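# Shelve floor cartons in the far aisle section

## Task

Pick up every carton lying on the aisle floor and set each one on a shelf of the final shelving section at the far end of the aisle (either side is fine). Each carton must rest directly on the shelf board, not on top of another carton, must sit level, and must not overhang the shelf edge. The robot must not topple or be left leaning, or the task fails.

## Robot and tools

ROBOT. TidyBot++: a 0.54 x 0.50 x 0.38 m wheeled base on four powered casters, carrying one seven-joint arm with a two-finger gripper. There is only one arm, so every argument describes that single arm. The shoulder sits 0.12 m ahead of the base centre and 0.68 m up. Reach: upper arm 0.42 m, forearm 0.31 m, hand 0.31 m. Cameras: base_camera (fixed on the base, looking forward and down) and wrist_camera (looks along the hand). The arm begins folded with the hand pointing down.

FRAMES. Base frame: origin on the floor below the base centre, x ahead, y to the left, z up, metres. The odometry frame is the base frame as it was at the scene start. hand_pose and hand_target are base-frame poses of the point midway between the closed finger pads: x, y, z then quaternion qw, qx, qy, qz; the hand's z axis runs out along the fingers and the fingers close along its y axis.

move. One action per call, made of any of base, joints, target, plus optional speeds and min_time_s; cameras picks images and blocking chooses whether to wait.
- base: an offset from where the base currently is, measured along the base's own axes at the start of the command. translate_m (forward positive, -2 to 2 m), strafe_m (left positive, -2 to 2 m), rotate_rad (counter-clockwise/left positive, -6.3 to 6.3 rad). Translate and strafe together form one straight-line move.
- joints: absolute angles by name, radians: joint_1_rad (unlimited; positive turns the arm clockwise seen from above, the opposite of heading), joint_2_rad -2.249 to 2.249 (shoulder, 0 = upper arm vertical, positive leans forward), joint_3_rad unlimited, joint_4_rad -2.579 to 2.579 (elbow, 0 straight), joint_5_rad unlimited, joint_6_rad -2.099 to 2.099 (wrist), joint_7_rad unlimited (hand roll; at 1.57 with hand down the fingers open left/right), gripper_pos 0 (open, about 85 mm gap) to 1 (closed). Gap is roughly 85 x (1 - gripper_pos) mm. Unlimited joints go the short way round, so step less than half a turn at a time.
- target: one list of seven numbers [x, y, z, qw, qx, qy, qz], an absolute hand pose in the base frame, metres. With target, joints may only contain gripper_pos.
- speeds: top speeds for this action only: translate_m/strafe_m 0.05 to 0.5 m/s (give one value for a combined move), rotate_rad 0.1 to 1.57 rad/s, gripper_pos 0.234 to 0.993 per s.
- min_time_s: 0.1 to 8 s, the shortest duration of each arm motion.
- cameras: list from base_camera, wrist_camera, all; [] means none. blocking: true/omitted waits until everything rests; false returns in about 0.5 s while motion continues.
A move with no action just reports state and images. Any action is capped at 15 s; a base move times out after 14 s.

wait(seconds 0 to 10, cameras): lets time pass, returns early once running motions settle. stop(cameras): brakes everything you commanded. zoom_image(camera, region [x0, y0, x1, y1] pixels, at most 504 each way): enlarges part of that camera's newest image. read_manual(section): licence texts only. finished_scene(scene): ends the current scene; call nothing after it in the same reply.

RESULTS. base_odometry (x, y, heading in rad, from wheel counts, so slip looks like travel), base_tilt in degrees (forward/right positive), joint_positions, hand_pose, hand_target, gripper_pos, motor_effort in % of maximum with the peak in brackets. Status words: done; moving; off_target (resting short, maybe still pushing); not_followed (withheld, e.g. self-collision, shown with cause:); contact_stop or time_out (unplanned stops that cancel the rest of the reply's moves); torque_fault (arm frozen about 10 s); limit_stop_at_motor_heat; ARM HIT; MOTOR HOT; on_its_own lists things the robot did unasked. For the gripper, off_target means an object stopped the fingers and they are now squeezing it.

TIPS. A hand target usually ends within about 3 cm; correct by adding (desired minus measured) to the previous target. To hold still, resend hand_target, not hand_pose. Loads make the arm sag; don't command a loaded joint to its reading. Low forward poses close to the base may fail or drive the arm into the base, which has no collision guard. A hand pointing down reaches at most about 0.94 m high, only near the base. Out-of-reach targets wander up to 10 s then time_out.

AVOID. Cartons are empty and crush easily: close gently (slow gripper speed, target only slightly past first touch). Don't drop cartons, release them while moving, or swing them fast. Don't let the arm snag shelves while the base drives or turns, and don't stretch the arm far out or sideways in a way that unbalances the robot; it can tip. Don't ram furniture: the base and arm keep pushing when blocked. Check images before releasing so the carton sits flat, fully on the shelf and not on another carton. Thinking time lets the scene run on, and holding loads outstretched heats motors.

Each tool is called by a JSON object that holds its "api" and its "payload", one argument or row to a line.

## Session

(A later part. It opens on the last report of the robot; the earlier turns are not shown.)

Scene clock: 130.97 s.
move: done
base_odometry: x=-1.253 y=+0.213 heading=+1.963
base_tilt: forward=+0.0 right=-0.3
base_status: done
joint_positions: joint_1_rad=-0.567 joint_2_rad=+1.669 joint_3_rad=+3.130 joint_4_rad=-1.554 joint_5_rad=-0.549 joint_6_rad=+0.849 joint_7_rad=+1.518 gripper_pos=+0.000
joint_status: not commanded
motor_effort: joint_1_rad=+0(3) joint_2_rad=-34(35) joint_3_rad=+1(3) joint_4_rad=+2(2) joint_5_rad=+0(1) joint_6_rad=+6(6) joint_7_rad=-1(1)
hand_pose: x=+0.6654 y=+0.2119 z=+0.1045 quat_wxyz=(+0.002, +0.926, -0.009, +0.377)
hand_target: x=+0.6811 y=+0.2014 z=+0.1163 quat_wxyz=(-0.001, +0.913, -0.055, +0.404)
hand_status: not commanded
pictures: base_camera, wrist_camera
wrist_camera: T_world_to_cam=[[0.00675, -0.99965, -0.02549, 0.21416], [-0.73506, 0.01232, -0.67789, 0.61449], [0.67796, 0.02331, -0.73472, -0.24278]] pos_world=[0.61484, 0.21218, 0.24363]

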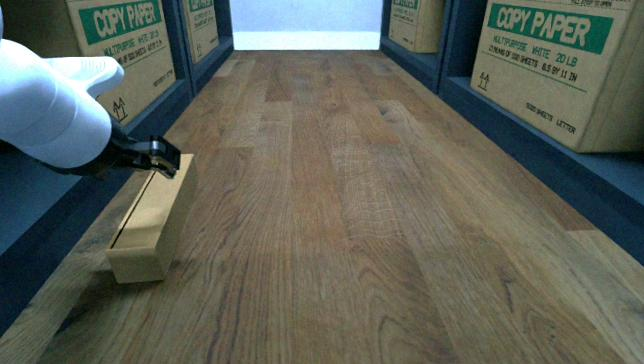

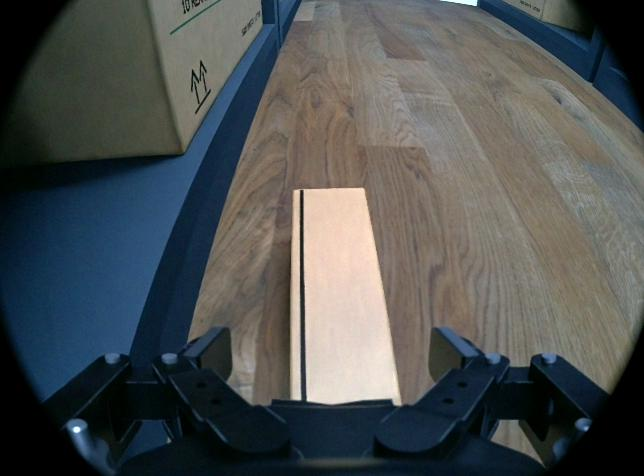

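{"api": "move", "payload": {
  "joints": {"joint_1_rad": -0.526, "joint_2_rad": 1.8546, "joint_3_rad": 3.156, "joint_4_rad": -1.378, "joint_5_rad": -0.406, "joint_6_rad": 0.921, "joint_7_rad": 1.463},
  "min_time_s": 1.6,
  "cameras": ["all"]
}}

Scene clock: 138.80 s.
move: done
base_odometry: x=-1.253 y=+0.213 heading=+1.963
base_tilt: forward=+0.0 right=-0.3
base_status: not commanded
joint_positions: joint_1_rad=-0.544 joint_2_rad=+1.846 joint_3_rad=+3.142 joint_4_rad=-1.391 joint_5_rad=-0.452 joint_6_rad=+0.866 joint_7_rad=+1.513 gripper_pos=+0.000
joint_status: all done
motor_effort: joint_1_rad=+0(2) joint_2_rad=-33(35) joint_3_rad=+2(3) joint_4_rad=+2(3) joint_5_rad=+0(1) joint_6_rad=+6(7) joint_7_rad=-1(1)
hand_pose: x=+0.6581 y=+0.2069 z=+0.0335 quat_wxyz=(-0.010, +0.924, +0.025, +0.381)
hand_target: x=+0.6771 y=+0.2049 z=+0.0439 quat_wxyz=(-0.026, +0.912, +0.018, +0.409)
hand_status: not commanded
pictures: base_camera, wrist_camera
wrist_camera: T_world_to_cam=[[0.07851, -0.99668, -0.02162, 0.15944], [-0.72888, -0.0426, -0.68332, 0.56845], [0.68013, 0.06941, -0.7298, -0.30093]] pos_world=[0.60649, 0.20401, 0.17226]

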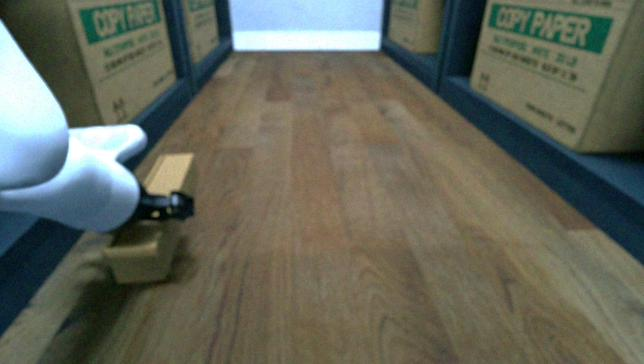

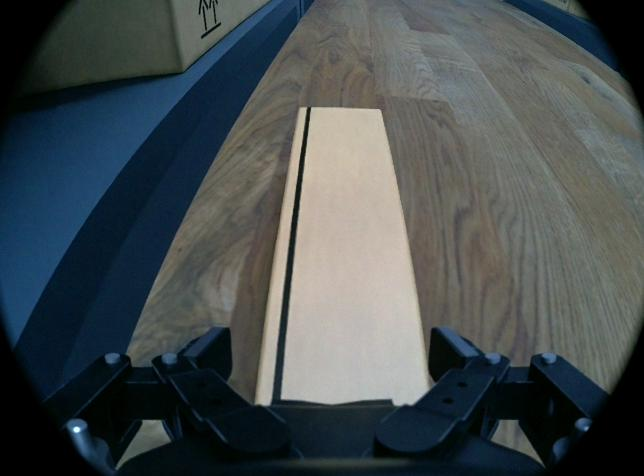

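{"api": "move", "payload": {
  "joints": {"joint_1_rad": -0.515, "gripper_pos": 0.25},
  "speeds": {"gripper_pos": 0.4}
}}

{"api": "move", "payload": {
  "joints": {"gripper_pos": 0.344},
  "speeds": {"gripper_pos": 0.234}
}}

{"api": "move", "payload": {
  "joints": {"joint_2_rad": 1.73},
  "min_time_s": 1,
  "cameras": ["wrist_camera"]
}}

Scene clock: 141.13 s.
move: done
base_odometry: x=-1.253 y=+0.213 heading=+1.963
base_tilt: forward=+0.0 right=-0.3
base_status: not commanded
joint_positions: joint_1_rad=-0.532 joint_2_rad=+1.846 joint_3_rad=+3.144 joint_4_rad=-1.391 joint_5_rad=-0.450 joint_6_rad=+0.866 joint_7_rad=+1.512 gripper_pos=+0.252
joint_status: all done
motor_effort: joint_1_rad=+1(2) joint_2_rad=-33(33) joint_3_rad=+2(2) joint_4_rad=+2(2) joint_5_rad=+0(1) joint_6_rad=+6(7) joint_7_rad=+0(1)
hand_pose: x=+0.6614 y=+0.1993 z=+0.0338 quat_wxyz=(-0.007, +0.924, +0.020, +0.381)
hand_target: x=+0.6793 y=+0.1987 z=+0.0439 quat_wxyz=(-0.023, +0.912, +0.013, +0.409)
hand_status: not commanded
pictures: none

Scene clock: 142.53 s.
move: done
base_odometry: x=-1.253 y=+0.213 heading=+1.963
base_tilt: forward=+0.0 right=-0.3
base_status: not commanded
joint_positions: joint_1_rad=-0.532 joint_2_rad=+1.846 joint_3_rad=+3.144 joint_4_rad=-1.391 joint_5_rad=-0.450 joint_6_rad=+0.868 joint_7_rad=+1.512 gripper_pos=+0.341
joint_status: all done
motor_effort: joint_1_rad=+1(1) joint_2_rad=-33(33) joint_3_rad=+1(2) joint_4_rad=+2(2) joint_5_rad=+0(0) joint_6_rad=+6(6) joint_7_rad=-1(1)
hand_pose: x=+0.6618 y=+0.1994 z=+0.0342 quat_wxyz=(-0.007, +0.924, +0.020, +0.382)
hand_target: x=+0.6793 y=+0.1987 z=+0.0439 quat_wxyz=(-0.023, +0.912, +0.013, +0.409)
hand_status: not commanded
pictures: none

Scene clock: 143.93 s.
move: done
base_odometry: x=-1.253 y=+0.213 heading=+1.963
base_tilt: forward=+0.0 right=-0.3
base_status: not commanded
joint_positions: joint_1_rad=-0.532 joint_2_rad=+1.773 joint_3_rad=+3.144 joint_4_rad=-1.388 joint_5_rad=-0.450 joint_6_rad=+0.870 joint_7_rad=+1.512 gripper_pos=+0.341
joint_status: all done
motor_effort: joint_1_rad=+1(1) joint_2_rad=-35(36) joint_3_rad=+1(2) joint_4_rad=+4(4) joint_5_rad=+0(1) joint_6_rad=+7(7) joint_7_rad=+0(1)
hand_pose: x=+0.7027 y=+0.2233 z=+0.0781 quat_wxyz=(-0.024, +0.910, +0.013, +0.413)
hand_target: x=+0.7443 y=+0.2355 z=+0.1216 quat_wxyz=(-0.050, +0.888, +0.002, +0.458)
hand_status: not commanded
wrist_camera: T_world_to_cam=[[0.07061, -0.99606, -0.05357, 0.1812], [-0.67957, -0.00872, -0.73356, 0.59385], [0.7302, 0.0882, -0.67751, -0.34345]] pos_world=[0.64156, 0.21596, 0.21263]

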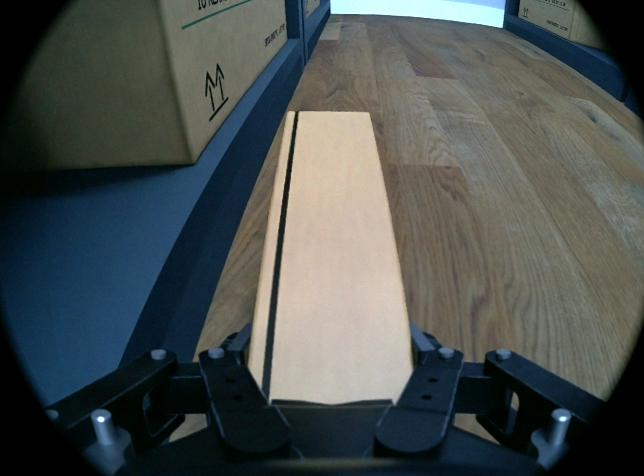

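{"api": "move", "payload": {
  "joints": {"joint_1_rad": 0.018, "joint_2_rad": -0.125, "joint_4_rad": -2.466, "joint_5_rad": 0.05, "joint_6_rad": -0.05, "joint_7_rad": 1.615},
  "min_time_s": 2.6,
  "blocking": false
}}

{"api": "move", "payload": {
  "base": {"translate_m": 1.507, "strafe_m": -0.17},
  "cameras": ["all"]
}}

Scene clock: 147.47 s.
move: moving
base_odometry: x=-1.253 y=+0.213 heading=+1.963
base_tilt: forward=+0.0 right=-0.3
base_status: not commanded
joint_positions: joint_1_rad=-0.503 joint_2_rad=+1.686 joint_3_rad=+3.144 joint_4_rad=-1.442 joint_5_rad=-0.423 joint_6_rad=+0.862 joint_7_rad=+1.512 gripper_pos=+0.341
joint_status: joint_1_rad moving; joint_2_rad moving; joint_4_rad moving; joint_5_rad moving; joint_6_rad moving; joint_7_rad moving
motor_effort: joint_1_rad=+2(2) joint_2_rad=-40(40) joint_3_rad=+1(3) joint_4_rad=+5(5) joint_5_rad=+1(1) joint_6_rad=+8(8) joint_7_rad=+0(1)
hand_pose: x=+0.7272 y=+0.2236 z=+0.1196 quat_wxyz=(-0.031, +0.906, +0.009, +0.423)
hand_target: x=+0.7685 y=+0.2329 z=+0.1738 quat_wxyz=(-0.054, +0.892, -0.001, +0.449)
hand_status: not commanded
pictures: none

Scene clock: 151.77 s.
move: done
base_odometry: x=-1.672 y=+1.671 heading=+1.964
base_tilt: forward=+0.0 right=-0.3
base_status: done
joint_positions: joint_1_rad=-0.001 joint_2_rad=-0.101 joint_3_rad=+3.149 joint_4_rad=-2.446 joint_5_rad=+0.004 joint_6_rad=-0.013 joint_7_rad=+1.566 gripper_pos=+0.341
joint_status: all done
motor_effort: joint_1_rad=+0(3) joint_2_rad=-11(40) joint_3_rad=+1(3) joint_4_rad=+14(16) joint_5_rad=+1(2) joint_6_rad=+7(8) joint_7_rad=-1(1)
hand_pose: x=+0.5210 y=-0.0013 z=+0.6600 quat_wxyz=(+0.001, +0.924, -0.004, +0.382)
hand_target: x=+0.5045 y=-0.0118 z=+0.6528 quat_wxyz=(+0.023, +0.930, +0.028, +0.366)
hand_status: not commanded
pictures: base_camera, wrist_camera
wrist_camera: T_world_to_cam=[[0.01784, -0.99955, -0.02393, 0.00936], [-0.72849, 0.0034, -0.68505, 0.88874], [0.68483, 0.02966, -0.7281, 0.26028]] pos_world=[0.46902, -0.00139, 0.79856]

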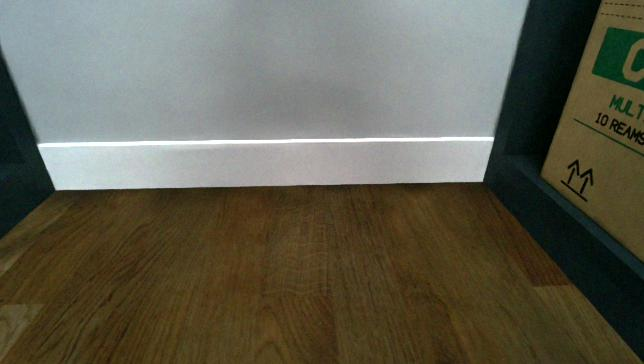

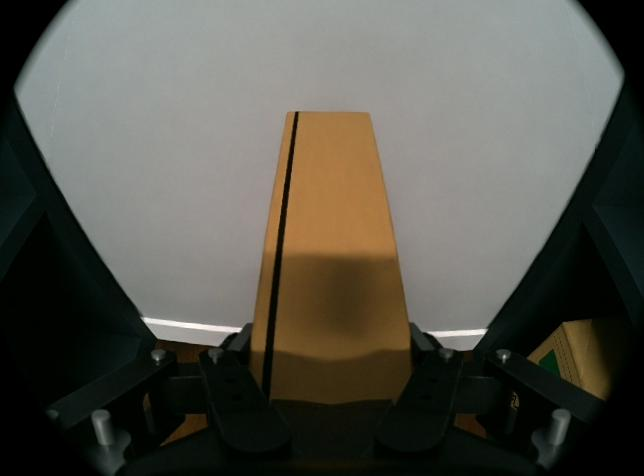

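{"api": "move", "payload": {
  "joints": {"joint_1_rad": -1.588},
  "min_time_s": 2.2,
  "blocking": false
}}

{"api": "wait", "payload": {
  "seconds": 0.9
}}

{"api": "move", "payload": {
  "base": {"translate_m": 0.17},
  "speeds": {"translate_m": 0.25},
  "cameras": ["wrist_camera"]
}}

{"api": "move", "payload": {
  "joints": {"joint_2_rad": 0.454, "joint_4_rad": -1.77, "joint_6_rad": -0.168},
  "min_time_s": 1.6,
  "cameras": ["wrist_camera"]
}}

Scene clock: 157.40 s.
move: moving
base_odometry: x=-1.672 y=+1.671 heading=+1.964
base_tilt: forward=+0.0 right=-0.3
base_status: not commanded
joint_positions: joint_1_rad=-0.087 joint_2_rad=-0.101 joint_3_rad=+3.149 joint_4_rad=-2.446 joint_5_rad=+0.004 joint_6_rad=-0.013 joint_7_rad=+1.566 gripper_pos=+0.341
joint_status: joint_1_rad moving
motor_effort: joint_1_rad=+0(1) joint_2_rad=-11(11) joint_3_rad=+0(1) joint_4_rad=+14(15) joint_5_rad=+1(1) joint_6_rad=+6(7) joint_7_rad=+0(1)
hand_pose: x=+0.5196 y=+0.0332 z=+0.6600 quat_wxyz=(-0.016, +0.924, +0.036, +0.381)
hand_target: x=+0.5026 y=+0.0395 z=+0.6528 quat_wxyz=(-0.001, +0.926, +0.090, +0.367)
hand_status: not commanded
pictures: none

Scene clock: 158.30 s.
earlier move: moving
base_odometry: x=-1.672 y=+1.671 heading=+1.964
base_tilt: forward=+0.0 right=-0.3
base_status: not commanded
joint_positions: joint_1_rad=-0.922 joint_2_rad=-0.101 joint_3_rad=+3.149 joint_4_rad=-2.446 joint_5_rad=+0.004 joint_6_rad=-0.013 joint_7_rad=+1.566 gripper_pos=+0.341
joint_status: joint_1_rad moving
motor_effort: joint_1_rad=+0(2) joint_2_rad=-11(11) joint_3_rad=+0(1) joint_4_rad=+13(15) joint_5_rad=+1(1) joint_6_rad=+6(7) joint_7_rad=-1(1)
hand_pose: x=+0.3632 y=+0.3193 z=+0.6600 quat_wxyz=(-0.169, +0.830, +0.407, +0.342)
hand_target: x=+0.3432 y=+0.3138 z=+0.6528 quat_wxyz=(-0.152, +0.807, +0.463, +0.334)
hand_status: not commanded
wait: 0.90 s; no rest
pictures: none

Scene clock: 159.83 s.
move: done
base_odometry: x=-1.737 y=+1.828 heading=+1.964
base_tilt: forward=+0.0 right=-0.3
base_status: done
joint_positions: joint_1_rad=-1.569 joint_2_rad=-0.102 joint_3_rad=+3.149 joint_4_rad=-2.447 joint_5_rad=+0.004 joint_6_rad=-0.013 joint_7_rad=+1.566 gripper_pos=+0.341
joint_status: all done
motor_effort: joint_1_rad=+0(2) joint_2_rad=-11(11) joint_3_rad=+0(2) joint_4_rad=+14(15) joint_5_rad=+1(1) joint_6_rad=+7(7) joint_7_rad=-1(1)
hand_pose: x=+0.1215 y=+0.4017 z=+0.6602 quat_wxyz=(-0.269, +0.657, +0.650, +0.271)
hand_target: x=+0.1173 y=+0.3857 z=+0.6528 quat_wxyz=(-0.247, +0.626, +0.688, +0.271)
hand_status: not commanded
wrist_camera: T_world_to_cam=[[0.99961, 0.01523, -0.02354, -0.10787], [-0.00504, -0.72834, -0.68519, 0.80264], [-0.02758, 0.68504, -0.72798, 0.34526]] pos_world=[0.12139, 0.34972, 0.79877]

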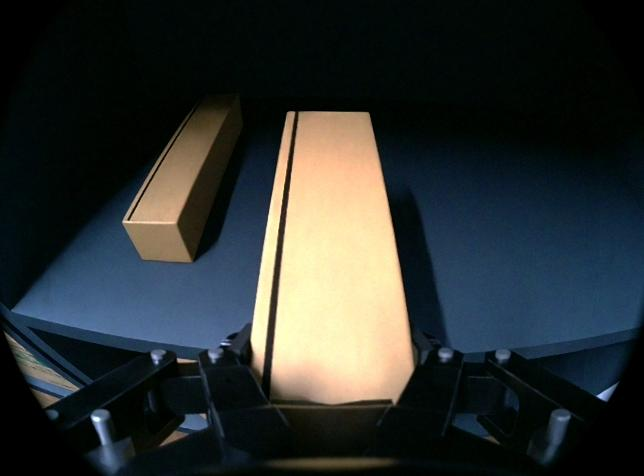

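Scene clock: 161.80 s.
move: done
base_odometry: x=-1.737 y=+1.828 heading=+1.964
base_tilt: forward=+0.0 right=-0.3
base_status: not commanded
joint_positions: joint_1_rad=-1.569 joint_2_rad=+0.450 joint_3_rad=+3.149 joint_4_rad=-1.790 joint_5_rad=+0.004 joint_6_rad=-0.129 joint_7_rad=+1.566 gripper_pos=+0.341
joint_status: all done
motor_effort: joint_1_rad=+0(1) joint_2_rad=-29(30) joint_3_rad=+0(2) joint_4_rad=+15(16) joint_5_rad=+0(1) joint_6_rad=+6(8) joint_7_rad=-1(1)
hand_pose: x=+0.1236 y=+0.6468 z=+0.6424 quat_wxyz=(-0.264, +0.658, +0.652, +0.269)
hand_target: x=+0.1178 y=+0.6465 z=+0.6410 quat_wxyz=(-0.242, +0.625, +0.689, +0.275)
hand_status: not commanded
wrist_camera: T_world_to_cam=[[0.99969, 0.01542, -0.01942, -0.11686], [-0.00179, -0.73622, -0.67674, 0.96816], [-0.02473, 0.67657, -0.73597, 0.17475]] pos_world=[0.12288, 0.59635, 0.78154]

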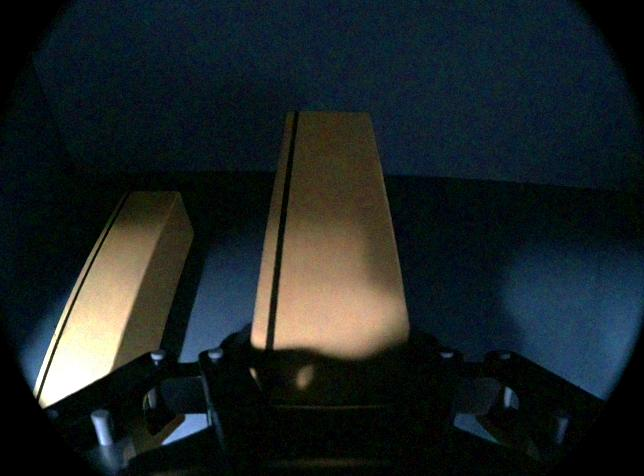

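{"api": "move", "payload": {
  "joints": {"joint_2_rad": 0.572, "joint_4_rad": -1.88, "joint_6_rad": 0.1},
  "min_time_s": 1.6
}}

{"api": "move", "payload": {
  "joints": {"joint_2_rad": 0.587, "joint_4_rad": -1.887, "joint_6_rad": 0.122},
  "min_time_s": 0.7
}}

{"api": "move", "payload": {
  "joints": {"joint_2_rad": 0.597, "joint_4_rad": -1.892, "joint_6_rad": 0.135},
  "min_time_s": 0.6,
  "cameras": ["wrist_camera"]
}}

Scene clock: 165.83 s.
move: done
base_odometry: x=-1.737 y=+1.828 heading=+1.964
base_tilt: forward=+0.0 right=-0.3
base_status: not commanded
joint_positions: joint_1_rad=-1.569 joint_2_rad=+0.564 joint_3_rad=+3.149 joint_4_rad=-1.859 joint_5_rad=+0.004 joint_6_rad=+0.042 joint_7_rad=+1.566 gripper_pos=+0.341
joint_status: all done
motor_effort: joint_1_rad=+0(1) joint_2_rad=-30(31) joint_3_rad=+0(1) joint_4_rad=+13(16) joint_5_rad=+0(1) joint_6_rad=+6(7) joint_7_rad=-1(1)
hand_pose: x=+0.1234 y=+0.6464 z=+0.5749 quat_wxyz=(-0.260, +0.659, +0.654, +0.265)
hand_target: x=+0.1136 y=+0.6489 z=+0.5737 quat_wxyz=(-0.259, +0.618, +0.686, +0.285)
hand_status: not commanded
pictures: none

Scene clock: 166.83 s.
move: done
base_odometry: x=-1.737 y=+1.828 heading=+1.964
base_tilt: forward=+0.0 right=-0.3
base_status: not commanded
joint_positions: joint_1_rad=-1.569 joint_2_rad=+0.574 joint_3_rad=+3.149 joint_4_rad=-1.863 joint_5_rad=+0.004 joint_6_rad=+0.067 joint_7_rad=+1.566 gripper_pos=+0.341
joint_status: all done
motor_effort: joint_1_rad=+1(1) joint_2_rad=-30(31) joint_3_rad=+0(2) joint_4_rad=+13(14) joint_5_rad=+0(1) joint_6_rad=+6(8) joint_7_rad=-1(1)
hand_pose: x=+0.1234 y=+0.6490 z=+0.5725 quat_wxyz=(-0.264, +0.658, +0.653, +0.268)
hand_target: x=+0.1133 y=+0.6488 z=+0.5659 quat_wxyz=(-0.259, +0.618, +0.686, +0.284)
hand_status: not commanded
pictures: none

Scene clock: 167.73 s.
move: done
base_odometry: x=-1.737 y=+1.828 heading=+1.964
base_tilt: forward=+0.0 right=-0.3
base_status: not commanded
joint_positions: joint_1_rad=-1.569 joint_2_rad=+0.580 joint_3_rad=+3.149 joint_4_rad=-1.867 joint_5_rad=+0.004 joint_6_rad=+0.083 joint_7_rad=+1.566 gripper_pos=+0.341
joint_status: all done
motor_effort: joint_1_rad=+0(1) joint_2_rad=-30(31) joint_3_rad=-1(1) joint_4_rad=+13(14) joint_5_rad=+0(1) joint_6_rad=+5(6) joint_7_rad=+0(1)
hand_pose: x=+0.1234 y=+0.6504 z=+0.5707 quat_wxyz=(-0.266, +0.657, +0.652, +0.270)
hand_target: x=+0.1131 y=+0.6481 z=+0.5602 quat_wxyz=(-0.259, +0.618, +0.686, +0.283)
hand_status: not commanded
wrist_camera: T_world_to_cam=[[0.99968, 0.0166, -0.01899, -0.11911], [-0.00078, -0.73204, -0.68126, 0.92208], [-0.02521, 0.68106, -0.73179, 0.11429]] pos_world=[0.12267, 0.59913, 0.70956]

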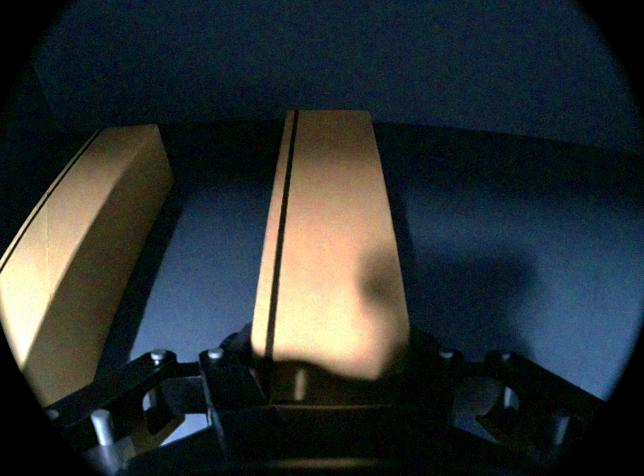

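{"api": "move", "payload": {
  "joints": {"joint_2_rad": 0.605, "joint_4_rad": -1.897, "joint_6_rad": 0.146},
  "min_time_s": 0.6
}}

{"api": "move", "payload": {
  "joints": {"gripper_pos": 0.12},
  "speeds": {"gripper_pos": 0.25}
}}

{"api": "move", "payload": {
  "joints": {"joint_2_rad": 0.0, "joint_4_rad": -2.1, "joint_6_rad": -0.28},
  "min_time_s": 1.6,
  "cameras": ["wrist_camera"]
}}

Scene clock: 169.90 s.
move: done
base_odometry: x=-1.737 y=+1.828 heading=+1.964
base_tilt: forward=+0.0 right=-0.3
base_status: not commanded
joint_positions: joint_1_rad=-1.569 joint_2_rad=+0.582 joint_3_rad=+3.149 joint_4_rad=-1.870 joint_5_rad=+0.004 joint_6_rad=+0.095 joint_7_rad=+1.566 gripper_pos=+0.341
joint_status: all done
motor_effort: joint_1_rad=+1(1) joint_2_rad=-29(31) joint_3_rad=+0(1) joint_4_rad=+13(13) joint_5_rad=+1(1) joint_6_rad=+6(6) joint_7_rad=-1(1)
hand_pose: x=+0.1234 y=+0.6513 z=+0.5703 quat_wxyz=(-0.268, +0.656, +0.651, +0.273)
hand_target: x=+0.1130 y=+0.6472 z=+0.5555 quat_wxyz=(-0.258, +0.618, +0.687, +0.283)
hand_status: not commanded
pictures: none

Scene clock: 171.37 s.
move: done
base_odometry: x=-1.737 y=+1.828 heading=+1.964
base_tilt: forward=+0.0 right=-0.3
base_status: not commanded
joint_positions: joint_1_rad=-1.569 joint_2_rad=+0.590 joint_3_rad=+3.149 joint_4_rad=-1.873 joint_5_rad=+0.004 joint_6_rad=+0.096 joint_7_rad=+1.566 gripper_pos=+0.120
joint_status: all done
motor_effort: joint_1_rad=+0(1) joint_2_rad=-30(31) joint_3_rad=+0(1) joint_4_rad=+13(13) joint_5_rad=+1(1) joint_6_rad=+6(6) joint_7_rad=-1(1)
hand_pose: x=+0.1232 y=+0.6492 z=+0.5641 quat_wxyz=(-0.265, +0.657, +0.653, +0.269)
hand_target: x=+0.1130 y=+0.6472 z=+0.5555 quat_wxyz=(-0.258, +0.618, +0.687, +0.283)
hand_status: not commanded
pictures: none

Scene clock: 173.27 s.
move: done
base_odometry: x=-1.737 y=+1.828 heading=+1.964
base_tilt: forward=+0.0 right=-0.3
base_status: not commanded
joint_positions: joint_1_rad=-1.570 joint_2_rad=+0.027 joint_3_rad=+3.149 joint_4_rad=-2.075 joint_5_rad=+0.004 joint_6_rad=-0.236 joint_7_rad=+1.566 gripper_pos=+0.120
joint_status: all done
motor_effort: joint_1_rad=+0(1) joint_2_rad=-17(32) joint_3_rad=+0(1) joint_4_rad=+17(18) joint_5_rad=+0(1) joint_6_rad=+6(7) joint_7_rad=+0(1)
hand_pose: x=+0.1223 y=+0.5067 z=+0.7270 quat_wxyz=(-0.275, +0.654, +0.648, +0.278)
hand_target: x=+0.1206 y=+0.4864 z=+0.7186 quat_wxyz=(-0.246, +0.626, +0.685, +0.279)
hand_status: not commanded
wrist_camera: T_world_to_cam=[[0.99965, 0.01631, -0.02091, -0.11114], [-0.00296, -0.71487, -0.69925, 0.92797], [-0.02635, 0.69907, -0.71457, 0.30502]] pos_world=[0.12188, 0.45196, 0.86453]

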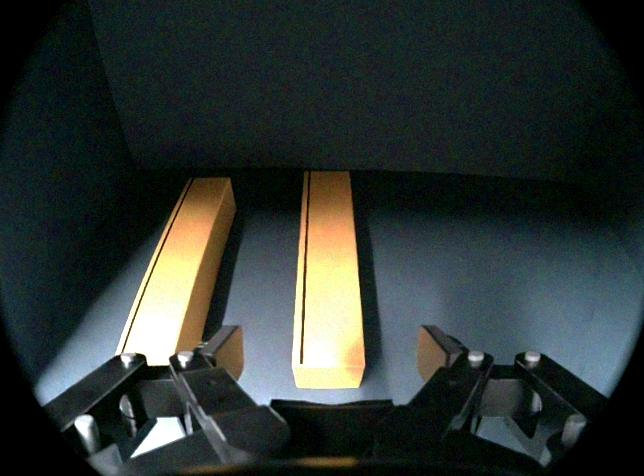

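{"api": "finished_scene", "payload": {
  "scene": 2
}}

The scene is finished: the task was done.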